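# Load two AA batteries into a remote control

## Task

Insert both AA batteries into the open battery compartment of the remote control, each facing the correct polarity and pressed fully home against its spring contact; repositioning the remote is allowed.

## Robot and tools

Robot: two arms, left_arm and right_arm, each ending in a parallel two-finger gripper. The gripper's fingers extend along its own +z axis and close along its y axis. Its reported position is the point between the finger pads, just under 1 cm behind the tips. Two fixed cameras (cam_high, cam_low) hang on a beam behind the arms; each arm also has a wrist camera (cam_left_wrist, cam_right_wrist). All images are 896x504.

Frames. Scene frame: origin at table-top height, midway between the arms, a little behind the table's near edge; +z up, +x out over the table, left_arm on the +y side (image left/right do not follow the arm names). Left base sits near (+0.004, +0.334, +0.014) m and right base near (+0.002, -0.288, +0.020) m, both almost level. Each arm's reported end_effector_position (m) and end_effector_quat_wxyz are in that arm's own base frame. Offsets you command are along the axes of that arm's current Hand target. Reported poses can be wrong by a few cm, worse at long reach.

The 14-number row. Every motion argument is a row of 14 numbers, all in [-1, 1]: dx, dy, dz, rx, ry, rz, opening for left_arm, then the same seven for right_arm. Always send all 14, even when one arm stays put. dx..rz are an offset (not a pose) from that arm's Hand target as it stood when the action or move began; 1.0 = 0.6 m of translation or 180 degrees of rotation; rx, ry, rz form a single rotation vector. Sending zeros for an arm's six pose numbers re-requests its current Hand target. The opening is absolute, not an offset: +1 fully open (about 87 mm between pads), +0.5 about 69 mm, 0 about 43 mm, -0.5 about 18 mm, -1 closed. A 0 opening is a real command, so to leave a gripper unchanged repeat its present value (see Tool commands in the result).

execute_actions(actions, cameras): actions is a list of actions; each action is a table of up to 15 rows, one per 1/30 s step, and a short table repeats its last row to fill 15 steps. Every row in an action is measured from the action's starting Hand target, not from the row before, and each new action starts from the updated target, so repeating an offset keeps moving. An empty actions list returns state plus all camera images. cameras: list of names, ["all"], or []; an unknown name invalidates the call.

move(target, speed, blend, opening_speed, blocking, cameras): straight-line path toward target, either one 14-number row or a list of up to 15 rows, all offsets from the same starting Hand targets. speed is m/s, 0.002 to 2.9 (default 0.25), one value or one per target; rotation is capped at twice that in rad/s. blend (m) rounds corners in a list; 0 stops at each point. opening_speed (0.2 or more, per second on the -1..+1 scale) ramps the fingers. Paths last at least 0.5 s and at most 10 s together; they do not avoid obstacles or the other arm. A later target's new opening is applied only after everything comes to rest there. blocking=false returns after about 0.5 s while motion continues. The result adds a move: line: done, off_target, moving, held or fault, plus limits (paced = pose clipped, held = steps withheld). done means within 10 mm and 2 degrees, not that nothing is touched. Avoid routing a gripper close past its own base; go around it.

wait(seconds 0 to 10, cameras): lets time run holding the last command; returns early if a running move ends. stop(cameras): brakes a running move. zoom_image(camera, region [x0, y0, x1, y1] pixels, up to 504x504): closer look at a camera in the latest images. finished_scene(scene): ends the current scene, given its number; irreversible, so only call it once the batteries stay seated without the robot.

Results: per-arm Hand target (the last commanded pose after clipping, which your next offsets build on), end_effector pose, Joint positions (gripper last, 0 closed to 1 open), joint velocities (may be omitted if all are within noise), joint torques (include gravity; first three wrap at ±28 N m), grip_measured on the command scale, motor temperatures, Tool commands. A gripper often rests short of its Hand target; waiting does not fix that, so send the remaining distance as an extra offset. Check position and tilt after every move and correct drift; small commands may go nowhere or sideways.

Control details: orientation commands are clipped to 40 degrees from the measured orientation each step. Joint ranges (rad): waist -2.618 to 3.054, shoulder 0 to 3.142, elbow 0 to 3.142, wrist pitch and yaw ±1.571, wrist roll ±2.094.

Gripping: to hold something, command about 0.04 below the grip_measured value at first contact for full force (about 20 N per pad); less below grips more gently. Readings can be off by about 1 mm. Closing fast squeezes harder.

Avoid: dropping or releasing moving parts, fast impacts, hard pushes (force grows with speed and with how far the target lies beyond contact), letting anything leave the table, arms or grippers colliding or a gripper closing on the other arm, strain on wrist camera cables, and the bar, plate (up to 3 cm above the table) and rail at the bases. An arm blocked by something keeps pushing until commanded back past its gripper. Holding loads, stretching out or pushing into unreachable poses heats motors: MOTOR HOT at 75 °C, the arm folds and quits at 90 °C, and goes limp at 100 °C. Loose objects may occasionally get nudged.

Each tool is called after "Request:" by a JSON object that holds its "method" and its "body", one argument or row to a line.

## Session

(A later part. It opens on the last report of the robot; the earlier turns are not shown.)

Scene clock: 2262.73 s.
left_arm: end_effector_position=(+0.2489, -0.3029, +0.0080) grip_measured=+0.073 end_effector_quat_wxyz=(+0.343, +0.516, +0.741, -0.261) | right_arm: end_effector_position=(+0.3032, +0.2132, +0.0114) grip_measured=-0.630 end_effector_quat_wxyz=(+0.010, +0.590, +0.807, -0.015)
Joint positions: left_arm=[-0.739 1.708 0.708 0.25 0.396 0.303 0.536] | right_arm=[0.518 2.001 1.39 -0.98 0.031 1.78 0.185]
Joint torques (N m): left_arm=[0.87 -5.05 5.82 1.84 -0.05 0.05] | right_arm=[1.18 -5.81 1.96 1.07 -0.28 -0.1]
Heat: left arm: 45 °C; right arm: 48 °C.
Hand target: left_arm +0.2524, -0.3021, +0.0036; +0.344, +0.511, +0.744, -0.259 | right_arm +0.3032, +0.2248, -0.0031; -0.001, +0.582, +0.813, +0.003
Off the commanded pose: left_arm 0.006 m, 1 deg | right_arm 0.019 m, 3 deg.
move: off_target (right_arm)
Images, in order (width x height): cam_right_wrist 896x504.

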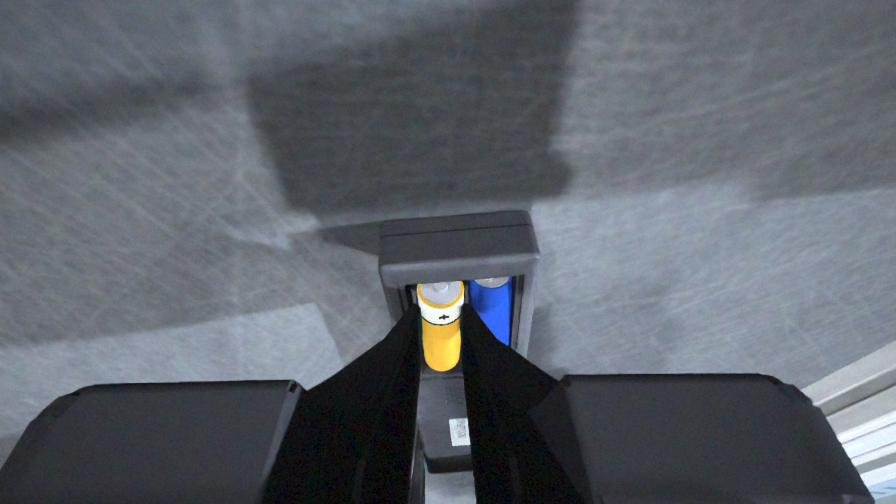

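Request:
{"method": "move", "body": {
  "target": [
    [0,0,0,0,0,0,0.03,-0.028,0.0,0.0,0,0.0,0,-0.68]
  ],
  "speed": [0.06],
  "cameras": ["cam_left_wrist"]
}}

Request:
{"method": "zoom_image", "body": {
  "camera": "cam_left_wrist",
  "region": [350, 0, 530, 80]
}}

Request:
{"method": "execute_actions", "body": {
  "actions": [
    [[0,0,0,0,0,0,0.03,0,0,0,0,0,0,-0.58],[0,0,0,0,0,0,0.03,0,0,0,0,0,0,-0.56],[0,0,0,0,0,0,0.03,0,0,0,0,0,0,-0.54],[0,0,0,0,0,0,0.03,0,0,0,0,0,0,-0.52],[0,0,0,0,0,0,0.03,0,0,0,0,0,0,-0.5],[0,0,0,0,0,0,0.03,0,0,0,0,0,0,-0.48],[0,0,0,0,0,0,0.03,0,0,0,0,0,0,-0.46],[0,0,0,0,0,0,0.03,0,0,0,0,0,0,-0.42]]
  ],
  "cameras": ["cam_right_wrist","cam_left_wrist"]
}}

Request:
{"method": "zoom_image", "body": {
  "camera": "cam_right_wrist",
  "region": [350, 200, 530, 380]
}}

Request:
{"method": "zoom_image", "body": {
  "camera": "cam_left_wrist",
  "region": [350, 0, 530, 80]
}}

Scene clock: 2273.40 s.
left_arm: end_effector_position=(+0.2489, -0.3029, +0.0080) grip_measured=+0.073 end_effector_quat_wxyz=(+0.343, +0.516, +0.741, -0.261) | right_arm: end_effector_position=(+0.3037, +0.2120, +0.0114) grip_measured=-0.629 end_effector_quat_wxyz=(-0.016, +0.587, +0.810, +0.002)
Joint positions: left_arm=[-0.739 1.708 0.708 0.25 0.396 0.303 0.536] | right_arm=[0.484 1.997 1.374 -0.958 -0.031 1.738 0.185]
Joint torques (N m): left_arm=[0.85 -5.03 5.94 1.84 -0.04 0.05] | right_arm=[0.12 -6.22 2.1 0.92 0.41 -0.12]
Heat: left arm: 45 °C; right arm: 48 °C.
Hand target: left_arm +0.2524, -0.3021, +0.0036; +0.344, +0.511, +0.744, -0.259 | right_arm +0.3085, +0.2090, -0.0032; -0.002, +0.582, +0.813, +0.003
Off the commanded pose: left_arm 0.006 m, 1 deg | right_arm 0.016 m, 2 deg.
move: off_target (right_arm)
Images, in order (width x height): cam_left_wrist 896x504.

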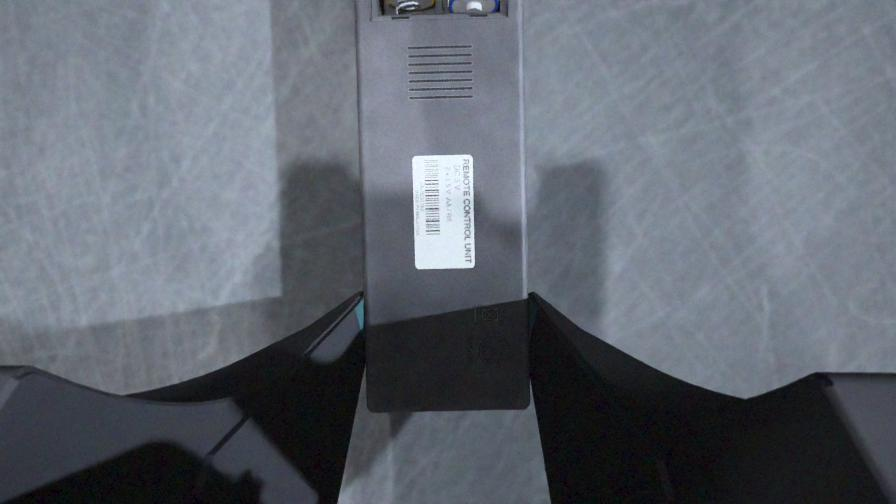

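Scaled by 2.800 from the camera's 896x504 image, which has a finer 1280x720 frame.

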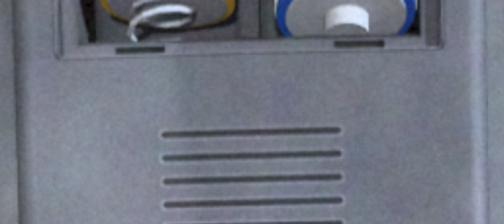

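Scene clock: 2274.10 s.
left_arm: end_effector_position=(+0.2489, -0.3029, +0.0080) grip_measured=+0.073 end_effector_quat_wxyz=(+0.343, +0.516, +0.741, -0.261) | right_arm: end_effector_position=(+0.3031, +0.2116, +0.0113) grip_measured=-0.565 end_effector_quat_wxyz=(-0.017, +0.583, +0.812, +0.002)
Joint positions: left_arm=[-0.739 1.708 0.708 0.25 0.396 0.303 0.536] | right_arm=[0.482 1.997 1.373 -0.958 -0.033 1.728 0.217]
Joint torques (N m): left_arm=[0.8 -4.98 5.85 1.83 -0.06 0.04] | right_arm=[0.18 -6.19 2.14 0.92 0.42 -0.02]
Heat: left arm: 45 °C; right arm: 48 °C.
Hand target: left_arm +0.2524, -0.3021, +0.0036; +0.344, +0.511, +0.744, -0.259 | right_arm +0.3085, +0.2089, -0.0033; -0.002, +0.582, +0.813, +0.003
Off the commanded pose: left_arm 0.006 m, 1 deg | right_arm 0.016 m, 2 deg.
Images, in order (width x height): cam_left_wrist 896x504, cam_right_wrist 896x504.

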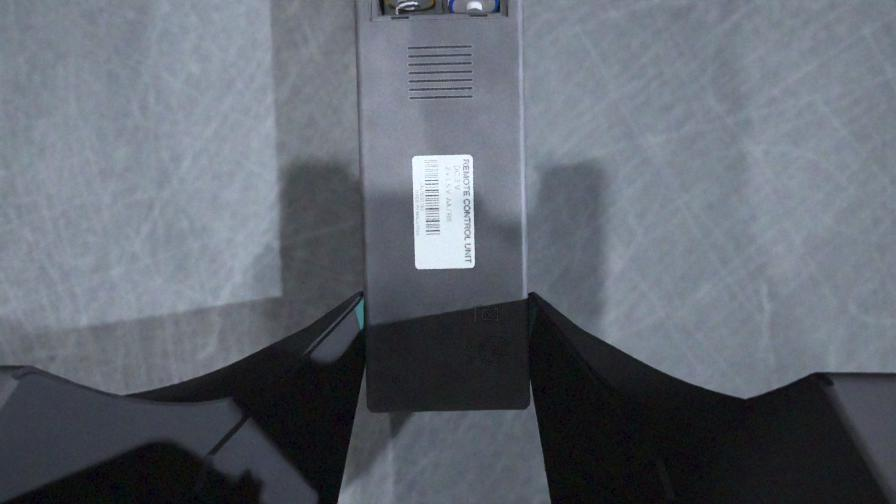

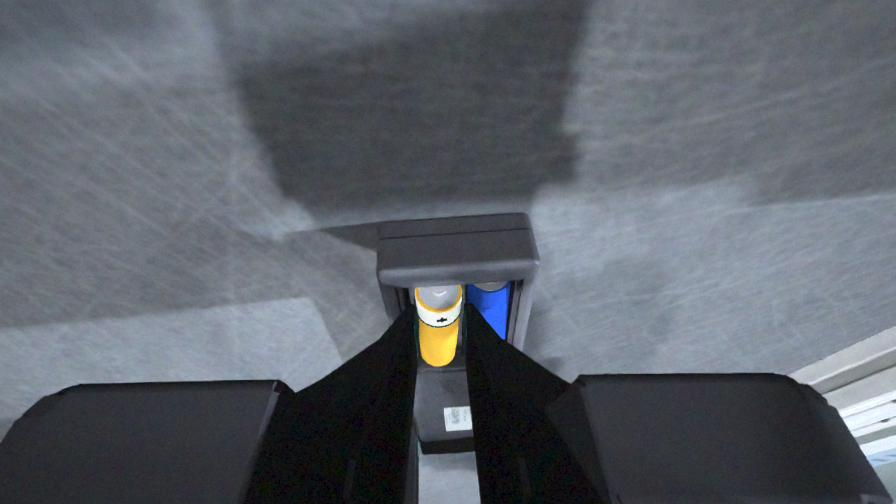

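Scaled by 2.800 from the camera's 896x504 image, which has a finer 1280x720 frame.

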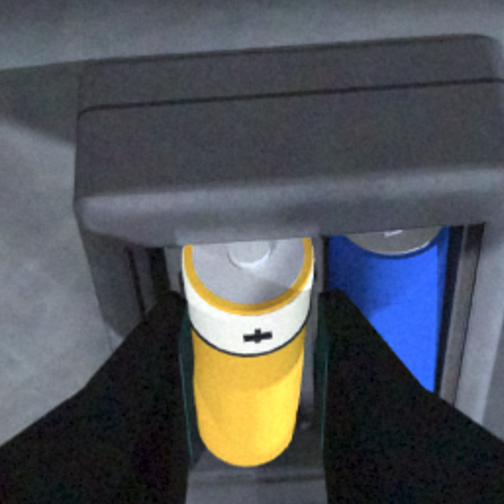

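Scaled by 2.800 from the camera's 896x504 image, which has a finer 1280x720 frame.

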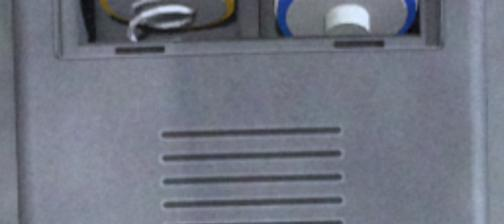

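Request:
{"method": "move", "body": {
  "target": [
    [0,0,0,0,0,0,0.03,-0.002,0,-0.055,0,0,0,-0.45]
  ],
  "speed": [0.03],
  "cameras": ["cam_right_wrist","cam_left_wrist"]
}}

Request:
{"method": "zoom_image", "body": {
  "camera": "cam_right_wrist",
  "region": [350, 160, 530, 340]
}}

Request:
{"method": "zoom_image", "body": {
  "camera": "cam_left_wrist",
  "region": [350, 0, 530, 80]
}}

Scene clock: 2281.37 s.
left_arm: end_effector_position=(+0.2490, -0.3029, +0.0081) grip_measured=+0.073 end_effector_quat_wxyz=(+0.343, +0.516, +0.741, -0.261) | right_arm: end_effector_position=(+0.3020, +0.2073, +0.0160) grip_measured=-0.450 end_effector_quat_wxyz=(-0.014, +0.583, +0.812, -0.010)
Joint positions: left_arm=[-0.739 1.708 0.708 0.25 0.396 0.303 0.536] | right_arm=[0.482 1.995 1.393 -0.999 -0.015 1.727 0.275]
Joint torques (N m): left_arm=[0.85 -5.04 5.93 1.83 -0.05 0.03] | right_arm=[-0.12 -10.06 6.01 0.06 0.24 -0.04]
Heat: left arm: 45 °C; right arm: 48 °C.
Hand target: left_arm +0.2524, -0.3022, +0.0037; +0.344, +0.511, +0.744, -0.259 | right_arm +0.3089, +0.2075, +0.0296; -0.002, +0.583, +0.813, +0.003
Off the commanded pose: left_arm 0.006 m, 1 deg | right_arm 0.015 m, 2 deg.
move: off_target (right_arm)
Images, in order (width x height): cam_left_wrist 896x504, cam_right_wrist 896x504.

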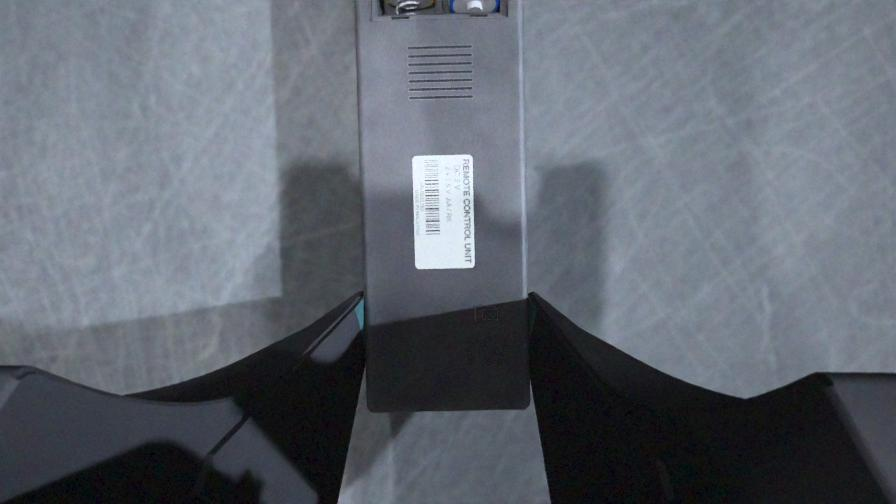

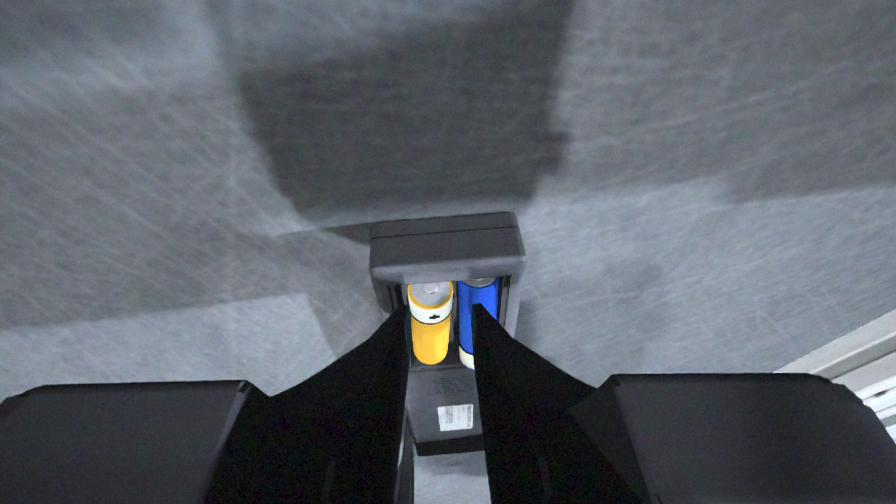

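Scaled by 2.800 from the camera's 896x504 image, which has a finer 1280x720 frame.

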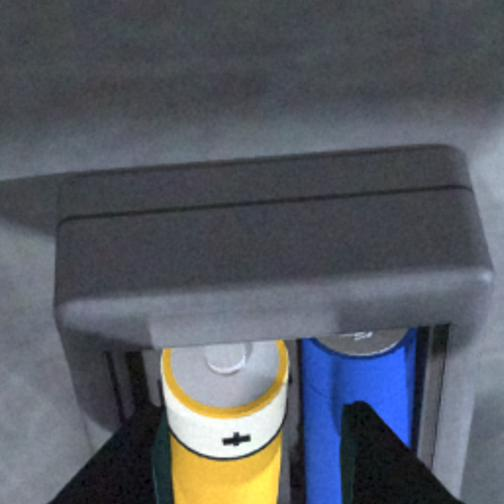

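Scaled by 2.800 from the camera's 896x504 image, which has a finer 1280x720 frame.

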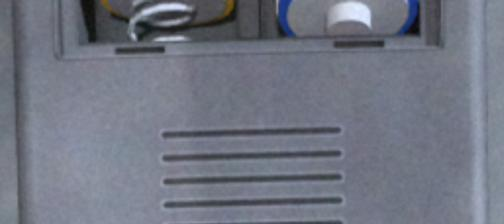

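Request:
{"method": "move", "body": {
  "target": [
    [0,0,0,0,0,0,0.03,0,0,-0.06,0,0,0,-0.45]
  ],
  "speed": [0.06],
  "cameras": ["cam_right_wrist","cam_left_wrist"]
}}

Request:
{"method": "zoom_image", "body": {
  "camera": "cam_right_wrist",
  "region": [350, 160, 530, 340]
}}

Request:
{"method": "zoom_image", "body": {
  "camera": "cam_left_wrist",
  "region": [350, 0, 530, 80]
}}

Scene clock: 2289.87 s.
left_arm: end_effector_position=(+0.2490, -0.3029, +0.0081) grip_measured=+0.073 end_effector_quat_wxyz=(+0.343, +0.516, +0.741, -0.261) | right_arm: end_effector_position=(+0.3026, +0.2075, +0.0469) grip_measured=-0.450 end_effector_quat_wxyz=(-0.016, +0.583, +0.812, -0.016)
Joint positions: left_arm=[-0.739 1.708 0.708 0.25 0.396 0.303 0.536] | right_arm=[0.482 1.974 1.492 -1.132 -0.015 1.727 0.275]
Joint torques (N m): left_arm=[0.88 -5.03 5.89 1.84 -0.04 0.04] | right_arm=[-0.14 -11.3 6.08 0.03 0.22 -0.05]
Heat: left arm: 45 °C; right arm: 48 °C.
Hand target: left_arm +0.2524, -0.3022, +0.0037; +0.344, +0.511, +0.744, -0.259 | right_arm +0.3088, +0.2073, +0.0657; -0.001, +0.583, +0.813, +0.003
Off the commanded pose: left_arm 0.006 m, 1 deg | right_arm 0.020 m, 3 deg.
move: off_target (right_arm)
Images, in order (width x height): cam_left_wrist 896x504, cam_right_wrist 896x504.

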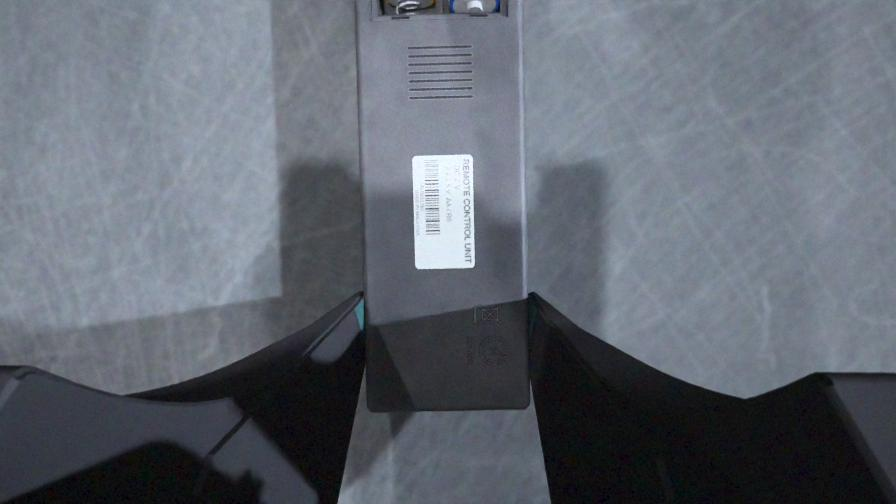

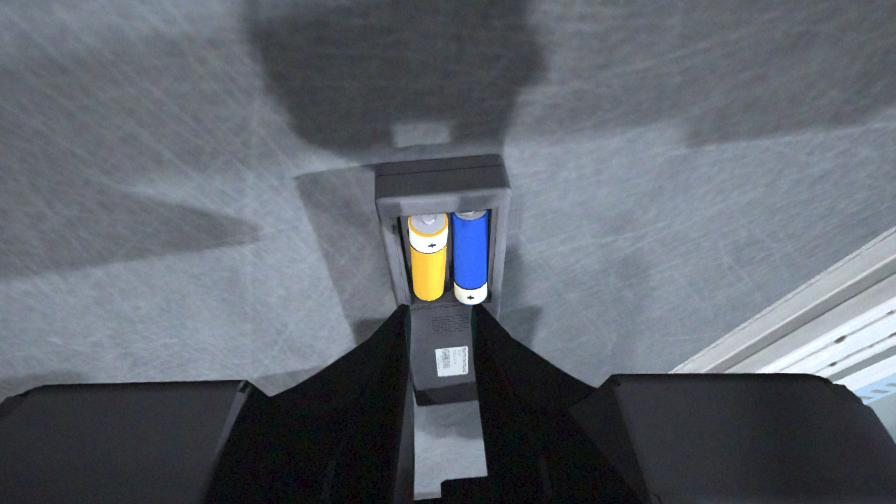

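Scaled by 2.800 from the camera's 896x504 image, which has a finer 1280x720 frame.

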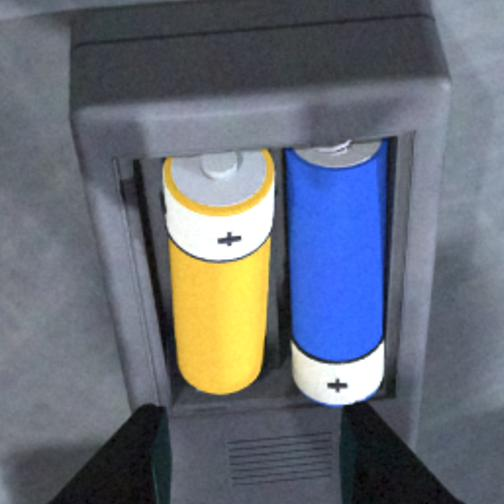

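Scaled by 2.800 from the camera's 896x504 image, which has a finer 1280x720 frame.

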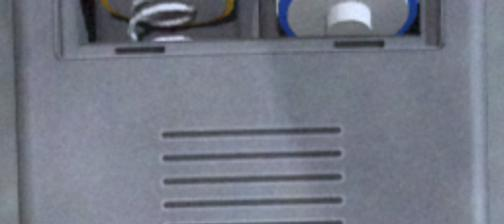

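Request:
{"method": "move", "body": {
  "target": [
    [0,0,0,0,0,0,0.03,0.01,0.0015,0.035,0,0,0,-1]
  ],
  "speed": [0.06],
  "cameras": ["cam_right_wrist"]
}}

Request:
{"method": "zoom_image", "body": {
  "camera": "cam_right_wrist",
  "region": [350, 160, 530, 340]
}}

Scene clock: 2303.63 s.
left_arm: end_effector_position=(+0.2490, -0.3029, +0.0081) grip_measured=+0.073 end_effector_quat_wxyz=(+0.343, +0.516, +0.741, -0.261) | right_arm: end_effector_position=(+0.3065, +0.2121, +0.0413) grip_measured=-1.000 end_effector_quat_wxyz=(-0.010, +0.581, +0.814, -0.003)
Joint positions: left_arm=[-0.739 1.708 0.708 0.25 0.396 0.303 0.536] | right_arm=[0.488 1.974 1.469 -1.079 -0.015 1.727 0]
Joint torques (N m): left_arm=[0.87 -5.03 5.91 1.84 -0.05 0.04] | right_arm=[0.81 -9.06 4.15 0.33 0.22 0.13]
Motor temperatures (°C): left_arm=[24 44 36 42 23 23 24] | right_arm=[25 52 33 25 25 25 25]
Heat: left arm: 44 °C; right arm: 52 °C.
Hand target: left_arm +0.2524, -0.3022, +0.0037; +0.344, +0.511, +0.744, -0.259 | right_arm +0.3078, +0.2134, +0.0448; -0.002, +0.583, +0.813, +0.003
Off the commanded pose: left_arm 0.006 m, 1 deg | right_arm 0.004 m, 1 deg.
move: done
Images, in order (width x height): cam_right_wrist 896x504.

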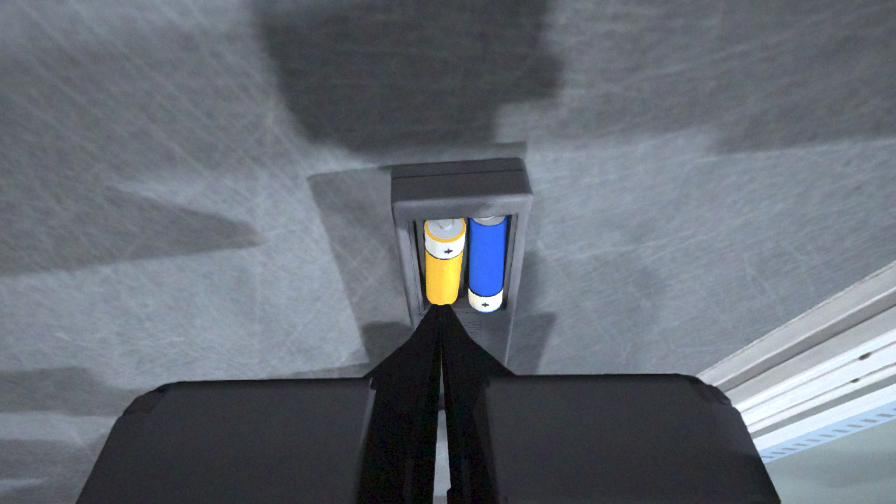

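Scaled by 2.800 from the camera's 896x504 image, which has a finer 1280x720 frame.

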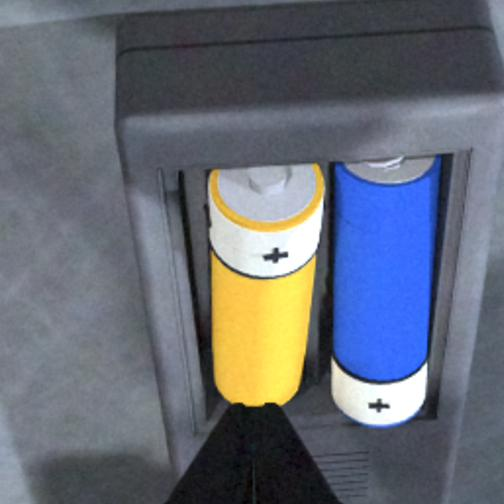

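Request:
{"method": "move", "body": {
  "target": [
    [0,0,0,0,0,0,0.03,-0.001,-0.0025,0.06,0,0,0,-1],
    [0,0,0,0,0,0,0.03,-0.002,-0.0025,0.125,0,0,0,-1]
  ],
  "speed": [0.06,0.05],
  "cameras": ["cam_right_wrist","cam_left_wrist"]
}}

Request:
{"method": "zoom_image", "body": {
  "camera": "cam_right_wrist",
  "region": [350, 200, 530, 380]
}}

Request:
{"method": "zoom_image", "body": {
  "camera": "cam_left_wrist",
  "region": [350, 0, 530, 80]
}}

Scene clock: 2315.30 s.
left_arm: end_effector_position=(+0.2490, -0.3029, +0.0080) grip_measured=+0.073 end_effector_quat_wxyz=(+0.343, +0.516, +0.741, -0.261) | right_arm: end_effector_position=(+0.3058, +0.2120, +0.0128) grip_measured=-1.000 end_effector_quat_wxyz=(-0.008, +0.583, +0.812, +0.020)
Joint positions: left_arm=[-0.739 1.708 0.708 0.25 0.396 0.303 0.536] | right_arm=[0.48 1.969 1.337 -0.91 -0.032 1.727 0]
Joint torques (N m): left_arm=[0.9 -5 5.86 1.83 -0.03 0.04] | right_arm=[1.37 -0.87 0.28 1.48 0.42 0.09]
Heat: left arm: 44 °C; right arm: 52 °C.
Hand target: left_arm +0.2525, -0.3021, +0.0037; +0.344, +0.511, +0.744, -0.259 | right_arm +0.3068, +0.2123, -0.0303; -0.002, +0.582, +0.813, +0.003
Off the commanded pose: left_arm 0.006 m, 1 deg | right_arm 0.043 m, 2 deg.
move: off_target (right_arm)
Images, in order (width x height): cam_left_wrist 896x504, cam_right_wrist 896x504.

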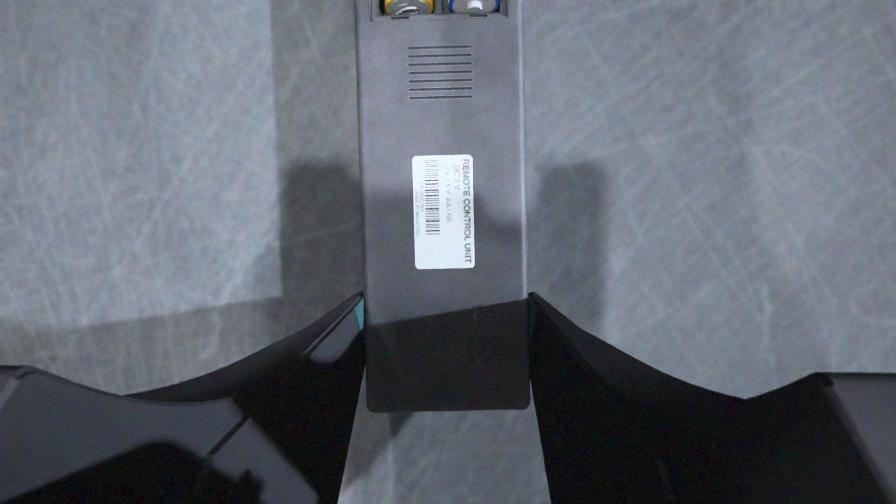

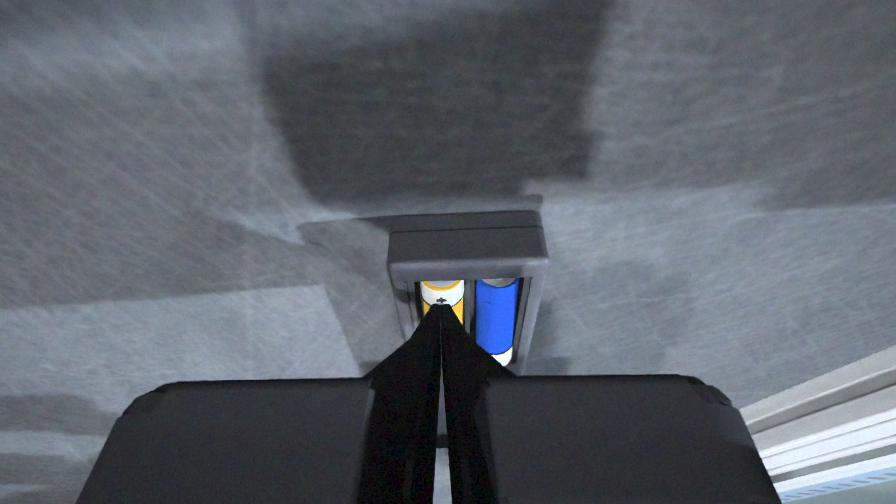

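Scaled by 2.800 from the camera's 896x504 image, which has a finer 1280x720 frame.

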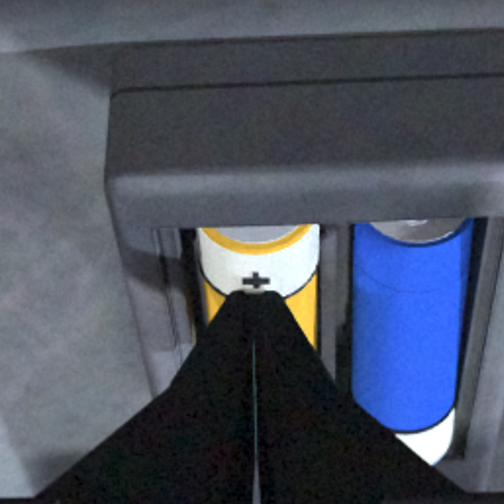

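Scaled by 2.800 from the camera's 896x504 image, which has a finer 1280x720 frame.

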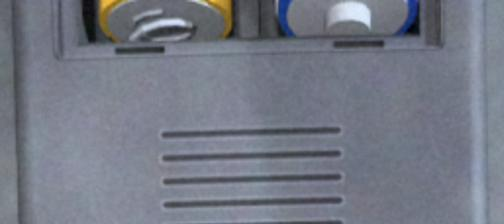

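Request:
{"method": "move", "body": {
  "target": [
    [0,0,0,0,0,0,0.03,0.002,-0.001,-0.10,0,0,0,-1],
    [0,0,0,0,0,0,0.03,0.05,-0.003,-0.10,0,0,0,-1],
    [0,0,0,0,0,0,0.03,0.05,-0.003,-0.04,0,0,0,-1]
  ],
  "speed": [0.08,0.1,0.05],
  "cameras": ["cam_right_wrist","cam_left_wrist"]
}}

Request:
{"method": "zoom_image", "body": {
  "camera": "cam_right_wrist",
  "region": [350, 160, 530, 340]
}}

Request:
{"method": "zoom_image", "body": {
  "camera": "cam_left_wrist",
  "region": [350, 0, 530, 80]
}}

Scene clock: 2326.23 s.
left_arm: end_effector_position=(+0.2490, -0.3029, +0.0080) grip_measured=+0.073 end_effector_quat_wxyz=(+0.343, +0.516, +0.741, -0.261) | right_arm: end_effector_position=(+0.2954, +0.2406, +0.0136) grip_measured=-1.000 end_effector_quat_wxyz=(-0.002, +0.579, +0.816, +0.011)
Joint positions: left_arm=[-0.739 1.708 0.708 0.25 0.396 0.303 0.536] | right_arm=[0.571 1.997 1.385 -0.94 -0.013 1.805 0]
Joint torques (N m): left_arm=[0.87 -5.04 5.87 1.84 -0.06 0.04] | right_arm=[0.47 -4.77 2.28 0.84 0.2 0.14]
Heat: left arm: 44 °C; right arm: 50 °C.
Hand target: left_arm +0.2525, -0.3021, +0.0037; +0.344, +0.511, +0.744, -0.259 | right_arm +0.2954, +0.2400, -0.0061; -0.001, +0.582, +0.813, +0.003
Off the commanded pose: left_arm 0.006 m, 1 deg | right_arm 0.020 m, 1 deg.
move: off_target (right_arm)
Images, in order (width x height): cam_left_wrist 896x504, cam_right_wrist 896x504.

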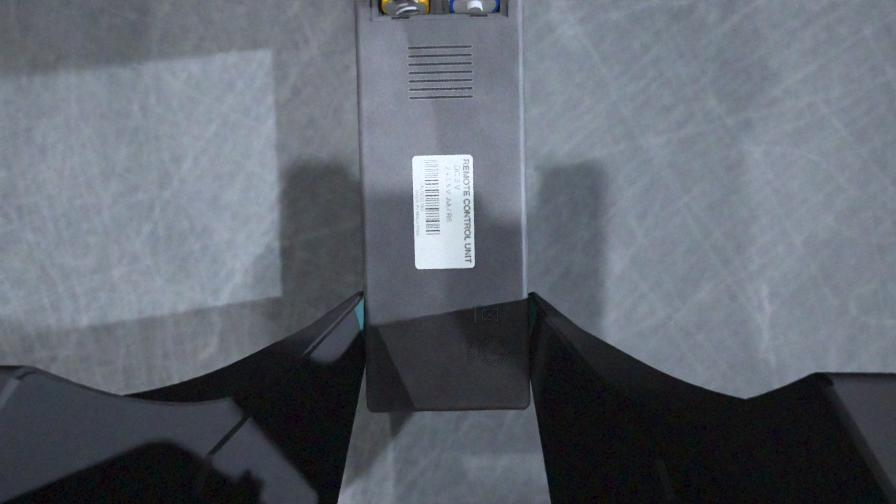

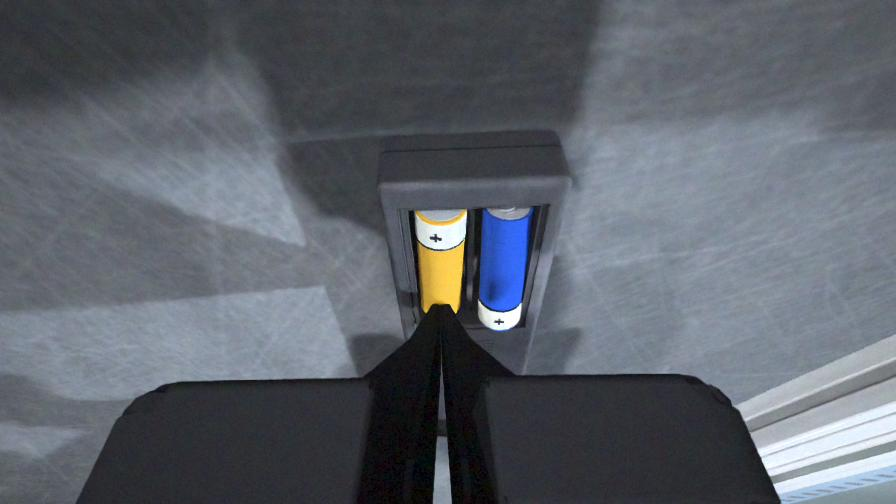

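Scaled by 2.800 from the camera's 896x504 image, which has a finer 1280x720 frame.

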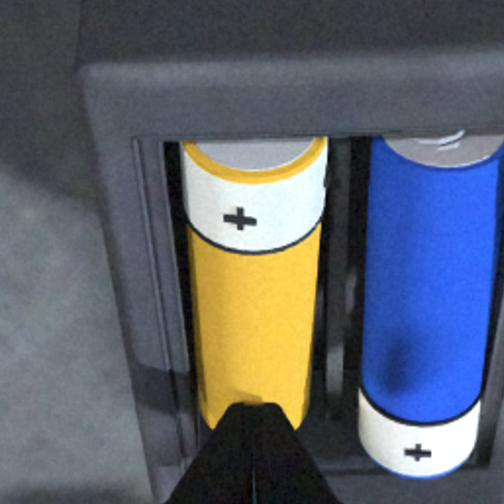

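Scaled by 2.800 from the camera's 896x504 image, which has a finer 1280x720 frame.

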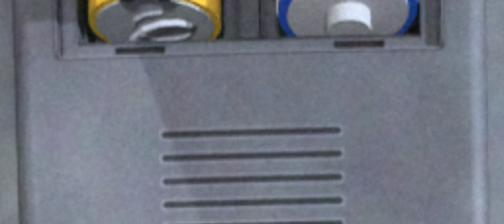

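Request:
{"method": "move", "body": {
  "target": [
    [0,0,0,0,0,0,0.03,0.0,0,0.055,0,0,0,-1]
  ],
  "speed": [0.05],
  "cameras": ["cam_right_wrist","cam_left_wrist"]
}}

Request:
{"method": "zoom_image", "body": {
  "camera": "cam_right_wrist",
  "region": [350, 160, 530, 340]
}}

Request:
{"method": "zoom_image", "body": {
  "camera": "cam_left_wrist",
  "region": [350, 0, 530, 80]
}}

Scene clock: 2333.23 s.
left_arm: end_effector_position=(+0.2490, -0.3029, +0.0080) grip_measured=+0.073 end_effector_quat_wxyz=(+0.343, +0.516, +0.741, -0.261) | right_arm: end_effector_position=(+0.2945, +0.2398, +0.0100) grip_measured=-1.000 end_effector_quat_wxyz=(-0.010, +0.583, +0.812, +0.023)
Joint positions: left_arm=[-0.739 1.708 0.708 0.25 0.396 0.303 0.536] | right_arm=[0.56 1.984 1.346 -0.898 -0.035 1.805 0]
Joint torques (N m): left_arm=[0.88 -5.08 5.86 1.84 -0.05 0.03] | right_arm=[1.51 -0.03 -0.01 1.6 0.46 0.12]
Heat: left arm: 44 °C; right arm: 49 °C.
Hand target: left_arm +0.2525, -0.3021, +0.0037; +0.344, +0.511, +0.744, -0.259 | right_arm +0.2955, +0.2403, -0.0391; -0.002, +0.582, +0.813, +0.003
Off the commanded pose: left_arm 0.006 m, 1 deg | right_arm 0.049 m, 2 deg.
move: off_target (right_arm)
Images, in order (width x height): cam_left_wrist 896x504, cam_right_wrist 896x504.

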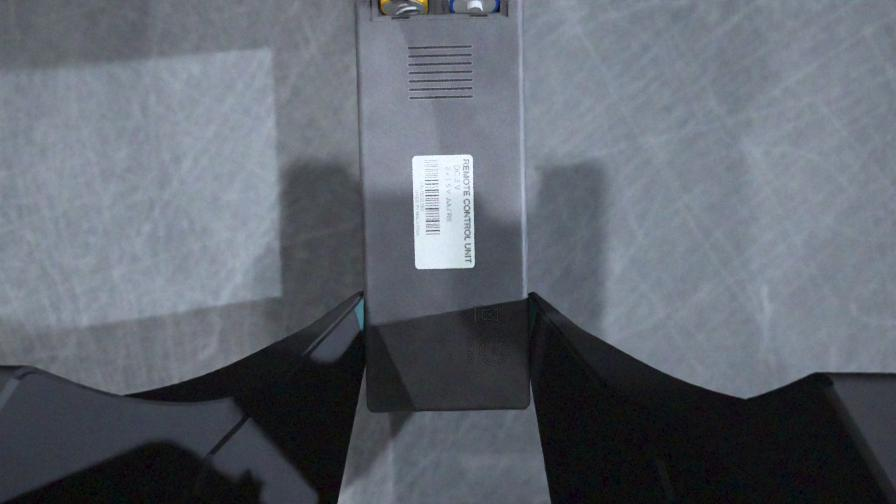

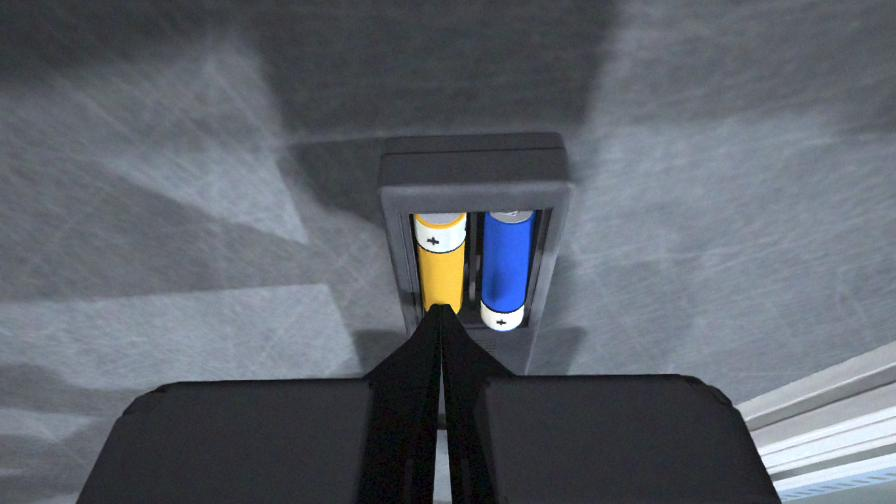

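Scaled by 2.800 from the camera's 896x504 image, which has a finer 1280x720 frame.

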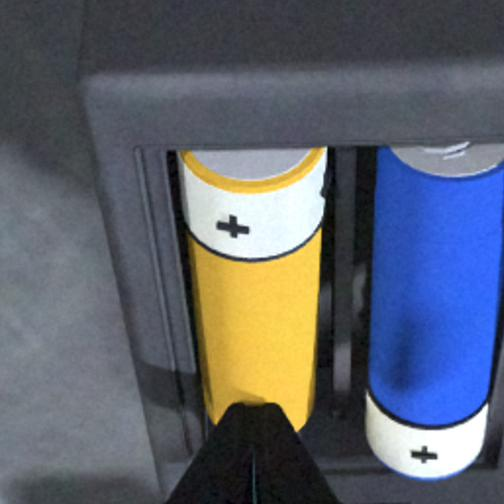

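Scaled by 2.800 from the camera's 896x504 image, which has a finer 1280x720 frame.

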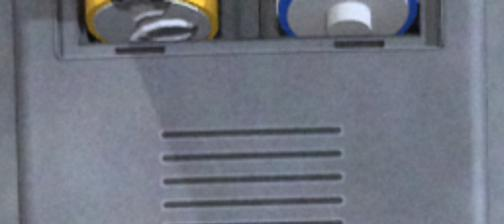

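Request:
{"method": "move", "body": {
  "target": [
    [0,0,0,0,0,0,0.03,0.0,0,-0.11,0,0,0,-1],
    [0,0,0,0,0,0,0.03,-0.002,-0.031,-0.11,0,0,0,-1],
    [0,0,0,0,0,0,0.03,-0.002,-0.031,0.0,0,0,0,-1]
  ],
  "speed": [0.08,0.1,0.05],
  "cameras": ["cam_right_wrist","cam_left_wrist"]
}}

Request:
{"method": "zoom_image", "body": {
  "camera": "cam_right_wrist",
  "region": [350, 160, 530, 340]
}}

Request:
{"method": "zoom_image", "body": {
  "camera": "cam_left_wrist",
  "region": [350, 0, 530, 80]
}}

Scene clock: 2347.03 s.
left_arm: end_effector_position=(+0.2478, -0.3037, +0.0083) grip_measured=+0.073 end_effector_quat_wxyz=(+0.342, +0.517, +0.739, -0.264) | right_arm: end_effector_position=(+0.2831, +0.2340, +0.0051) grip_measured=-1.000 end_effector_quat_wxyz=(-0.001, +0.584, +0.811, +0.027)
Joint positions: left_arm=[-0.74 1.708 0.708 0.25 0.403 0.304 0.536] | right_arm=[0.57 1.935 1.256 -0.843 -0.022 1.819 0]
Joint torques (N m): left_arm=[0.92 -5.03 5.89 1.83 -0.11 0.03] | right_arm=[1.46 -0.2 -0.02 1.41 0.31 0.07]
Motor temperatures (°C): left_arm=[24 44 36 42 23 23 24] | right_arm=[25 47 31 27 25 25 25]
Heat: left arm: 44 °C; right arm: 47 °C.
Hand target: left_arm +0.2524, -0.3022, +0.0037; +0.344, +0.511, +0.744, -0.259 | right_arm +0.2783, +0.2332, -0.0391; -0.001, +0.582, +0.813, +0.003
Off the commanded pose: left_arm 0.007 m, 1 deg | right_arm 0.045 m, 3 deg.
move: off_target (right_arm)
Images, in order (width x height): cam_left_wrist 896x504, cam_right_wrist 896x504.

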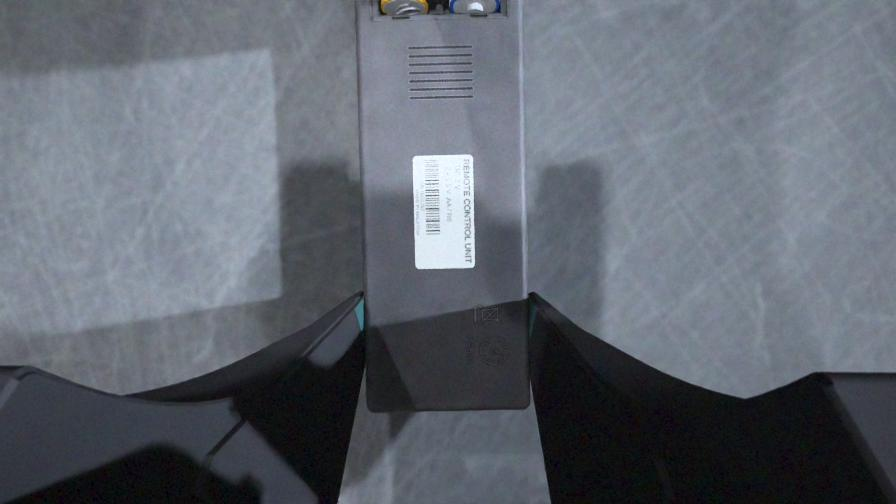

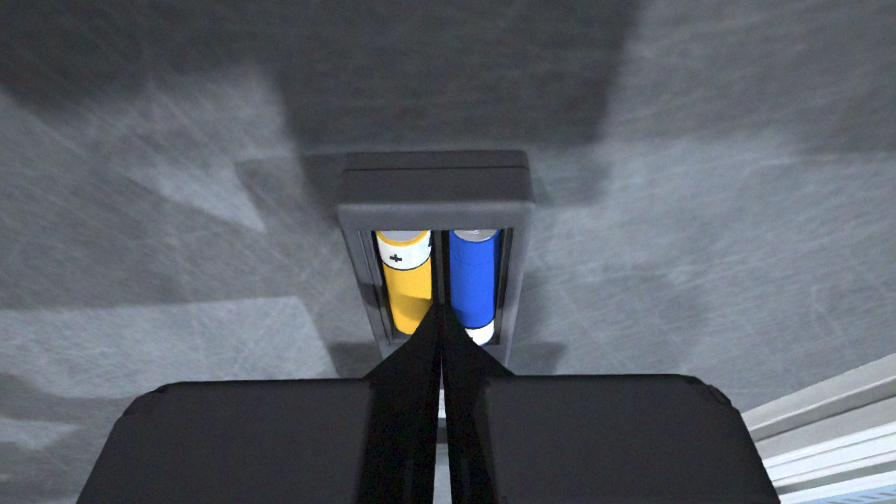

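Scaled by 2.800 from the camera's 896x504 image, which has a finer 1280x720 frame.

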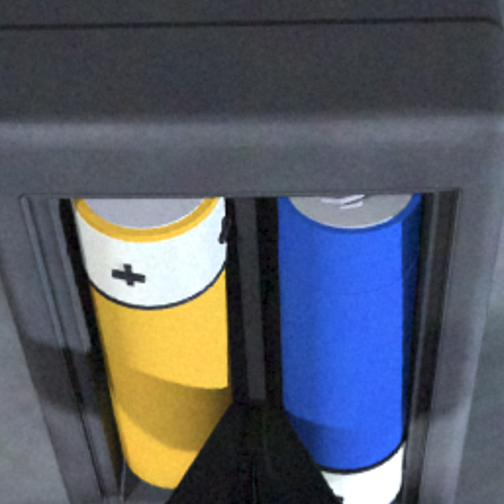

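Scaled by 2.800 from the camera's 896x504 image, which has a finer 1280x720 frame.

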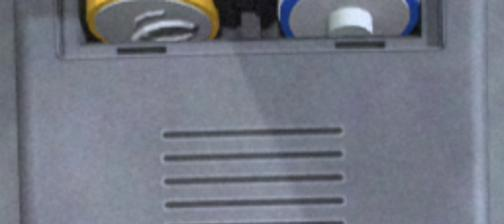

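Request:
{"method": "move", "body": {
  "target": [
    [0,0,0,0,0,0,0.03,0.0,0,-0.12,0,0,0,-1],
    [0,0,0,0,0,0,0.03,0.004,-0.018,-0.12,0,0,0,-1],
    [0,0,0,0,0,0,0.03,0.004,-0.018,-0.055,0,0,0,-1]
  ],
  "speed": [0.08,0.1,0.05],
  "cameras": ["cam_right_wrist","cam_left_wrist"]
}}

Request:
{"method": "zoom_image", "body": {
  "camera": "cam_right_wrist",
  "region": [350, 160, 530, 340]
}}

Request:
{"method": "zoom_image", "body": {
  "camera": "cam_left_wrist",
  "region": [350, 0, 530, 80]
}}

Scene clock: 2356.63 s.
left_arm: end_effector_position=(+0.2479, -0.3036, +0.0083) grip_measured=+0.073 end_effector_quat_wxyz=(+0.342, +0.517, +0.739, -0.263) | right_arm: end_effector_position=(+0.2628, +0.2281, +0.0134) grip_measured=-1.000 end_effector_quat_wxyz=(-0.008, +0.580, +0.815, -0.003)
Joint positions: left_arm=[-0.74 1.708 0.708 0.25 0.402 0.304 0.536] | right_arm=[0.592 1.903 1.253 -0.931 -0.013 1.829 0]
Joint torques (N m): left_arm=[0.91 -5.08 5.89 1.83 -0.11 0.03] | right_arm=[0.77 -4.19 1.68 1.15 0.2 0.14]
Heat: left arm: 44 °C; right arm: 46 °C.
Hand target: left_arm +0.2524, -0.3021, +0.0037; +0.344, +0.511, +0.744, -0.259 | right_arm +0.2672, +0.2317, -0.0062; -0.002, +0.582, +0.813, +0.003
Off the commanded pose: left_arm 0.007 m, 1 deg | right_arm 0.020 m, 1 deg.
move: off_target (right_arm)
Images, in order (width x height): cam_left_wrist 896x504, cam_right_wrist 896x504.

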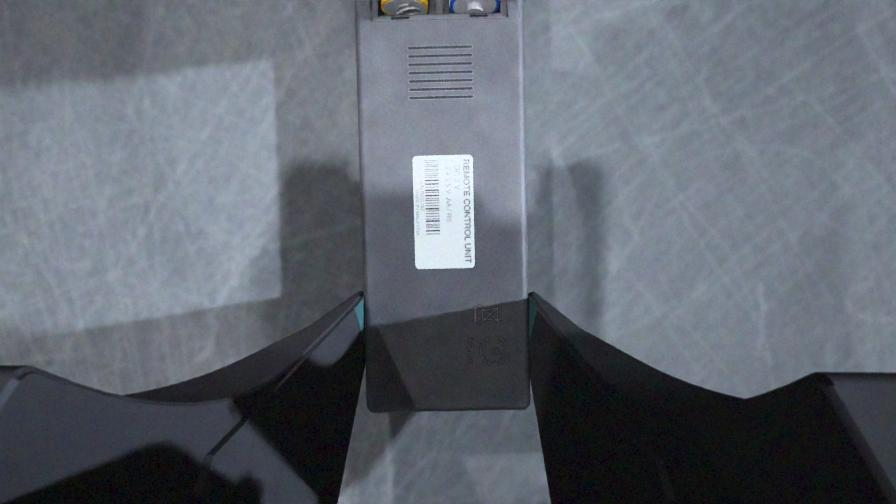

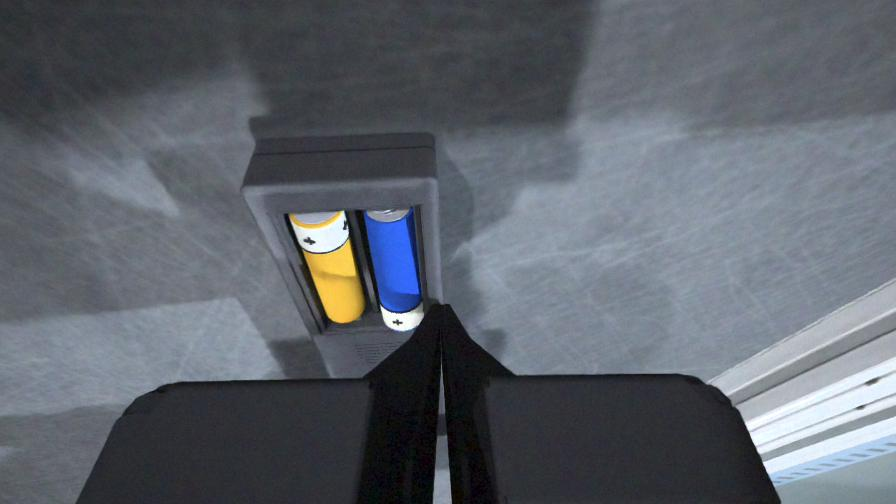

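Scaled by 2.800 from the camera's 896x504 image, which has a finer 1280x720 frame.

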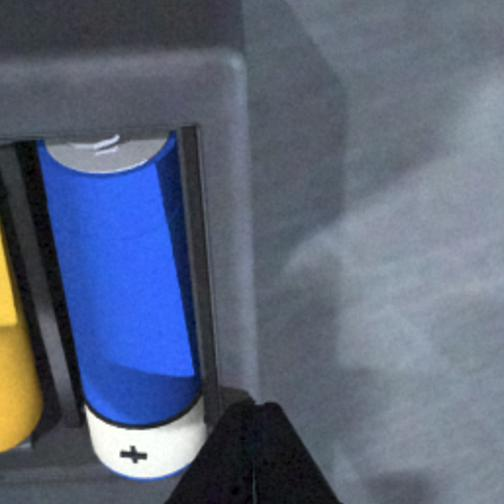

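Scaled by 2.800 from the camera's 896x504 image, which has a finer 1280x720 frame.

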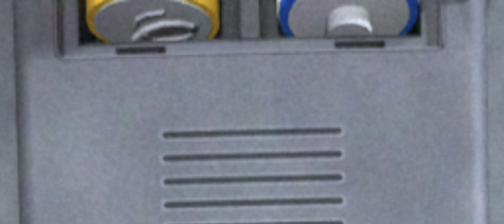

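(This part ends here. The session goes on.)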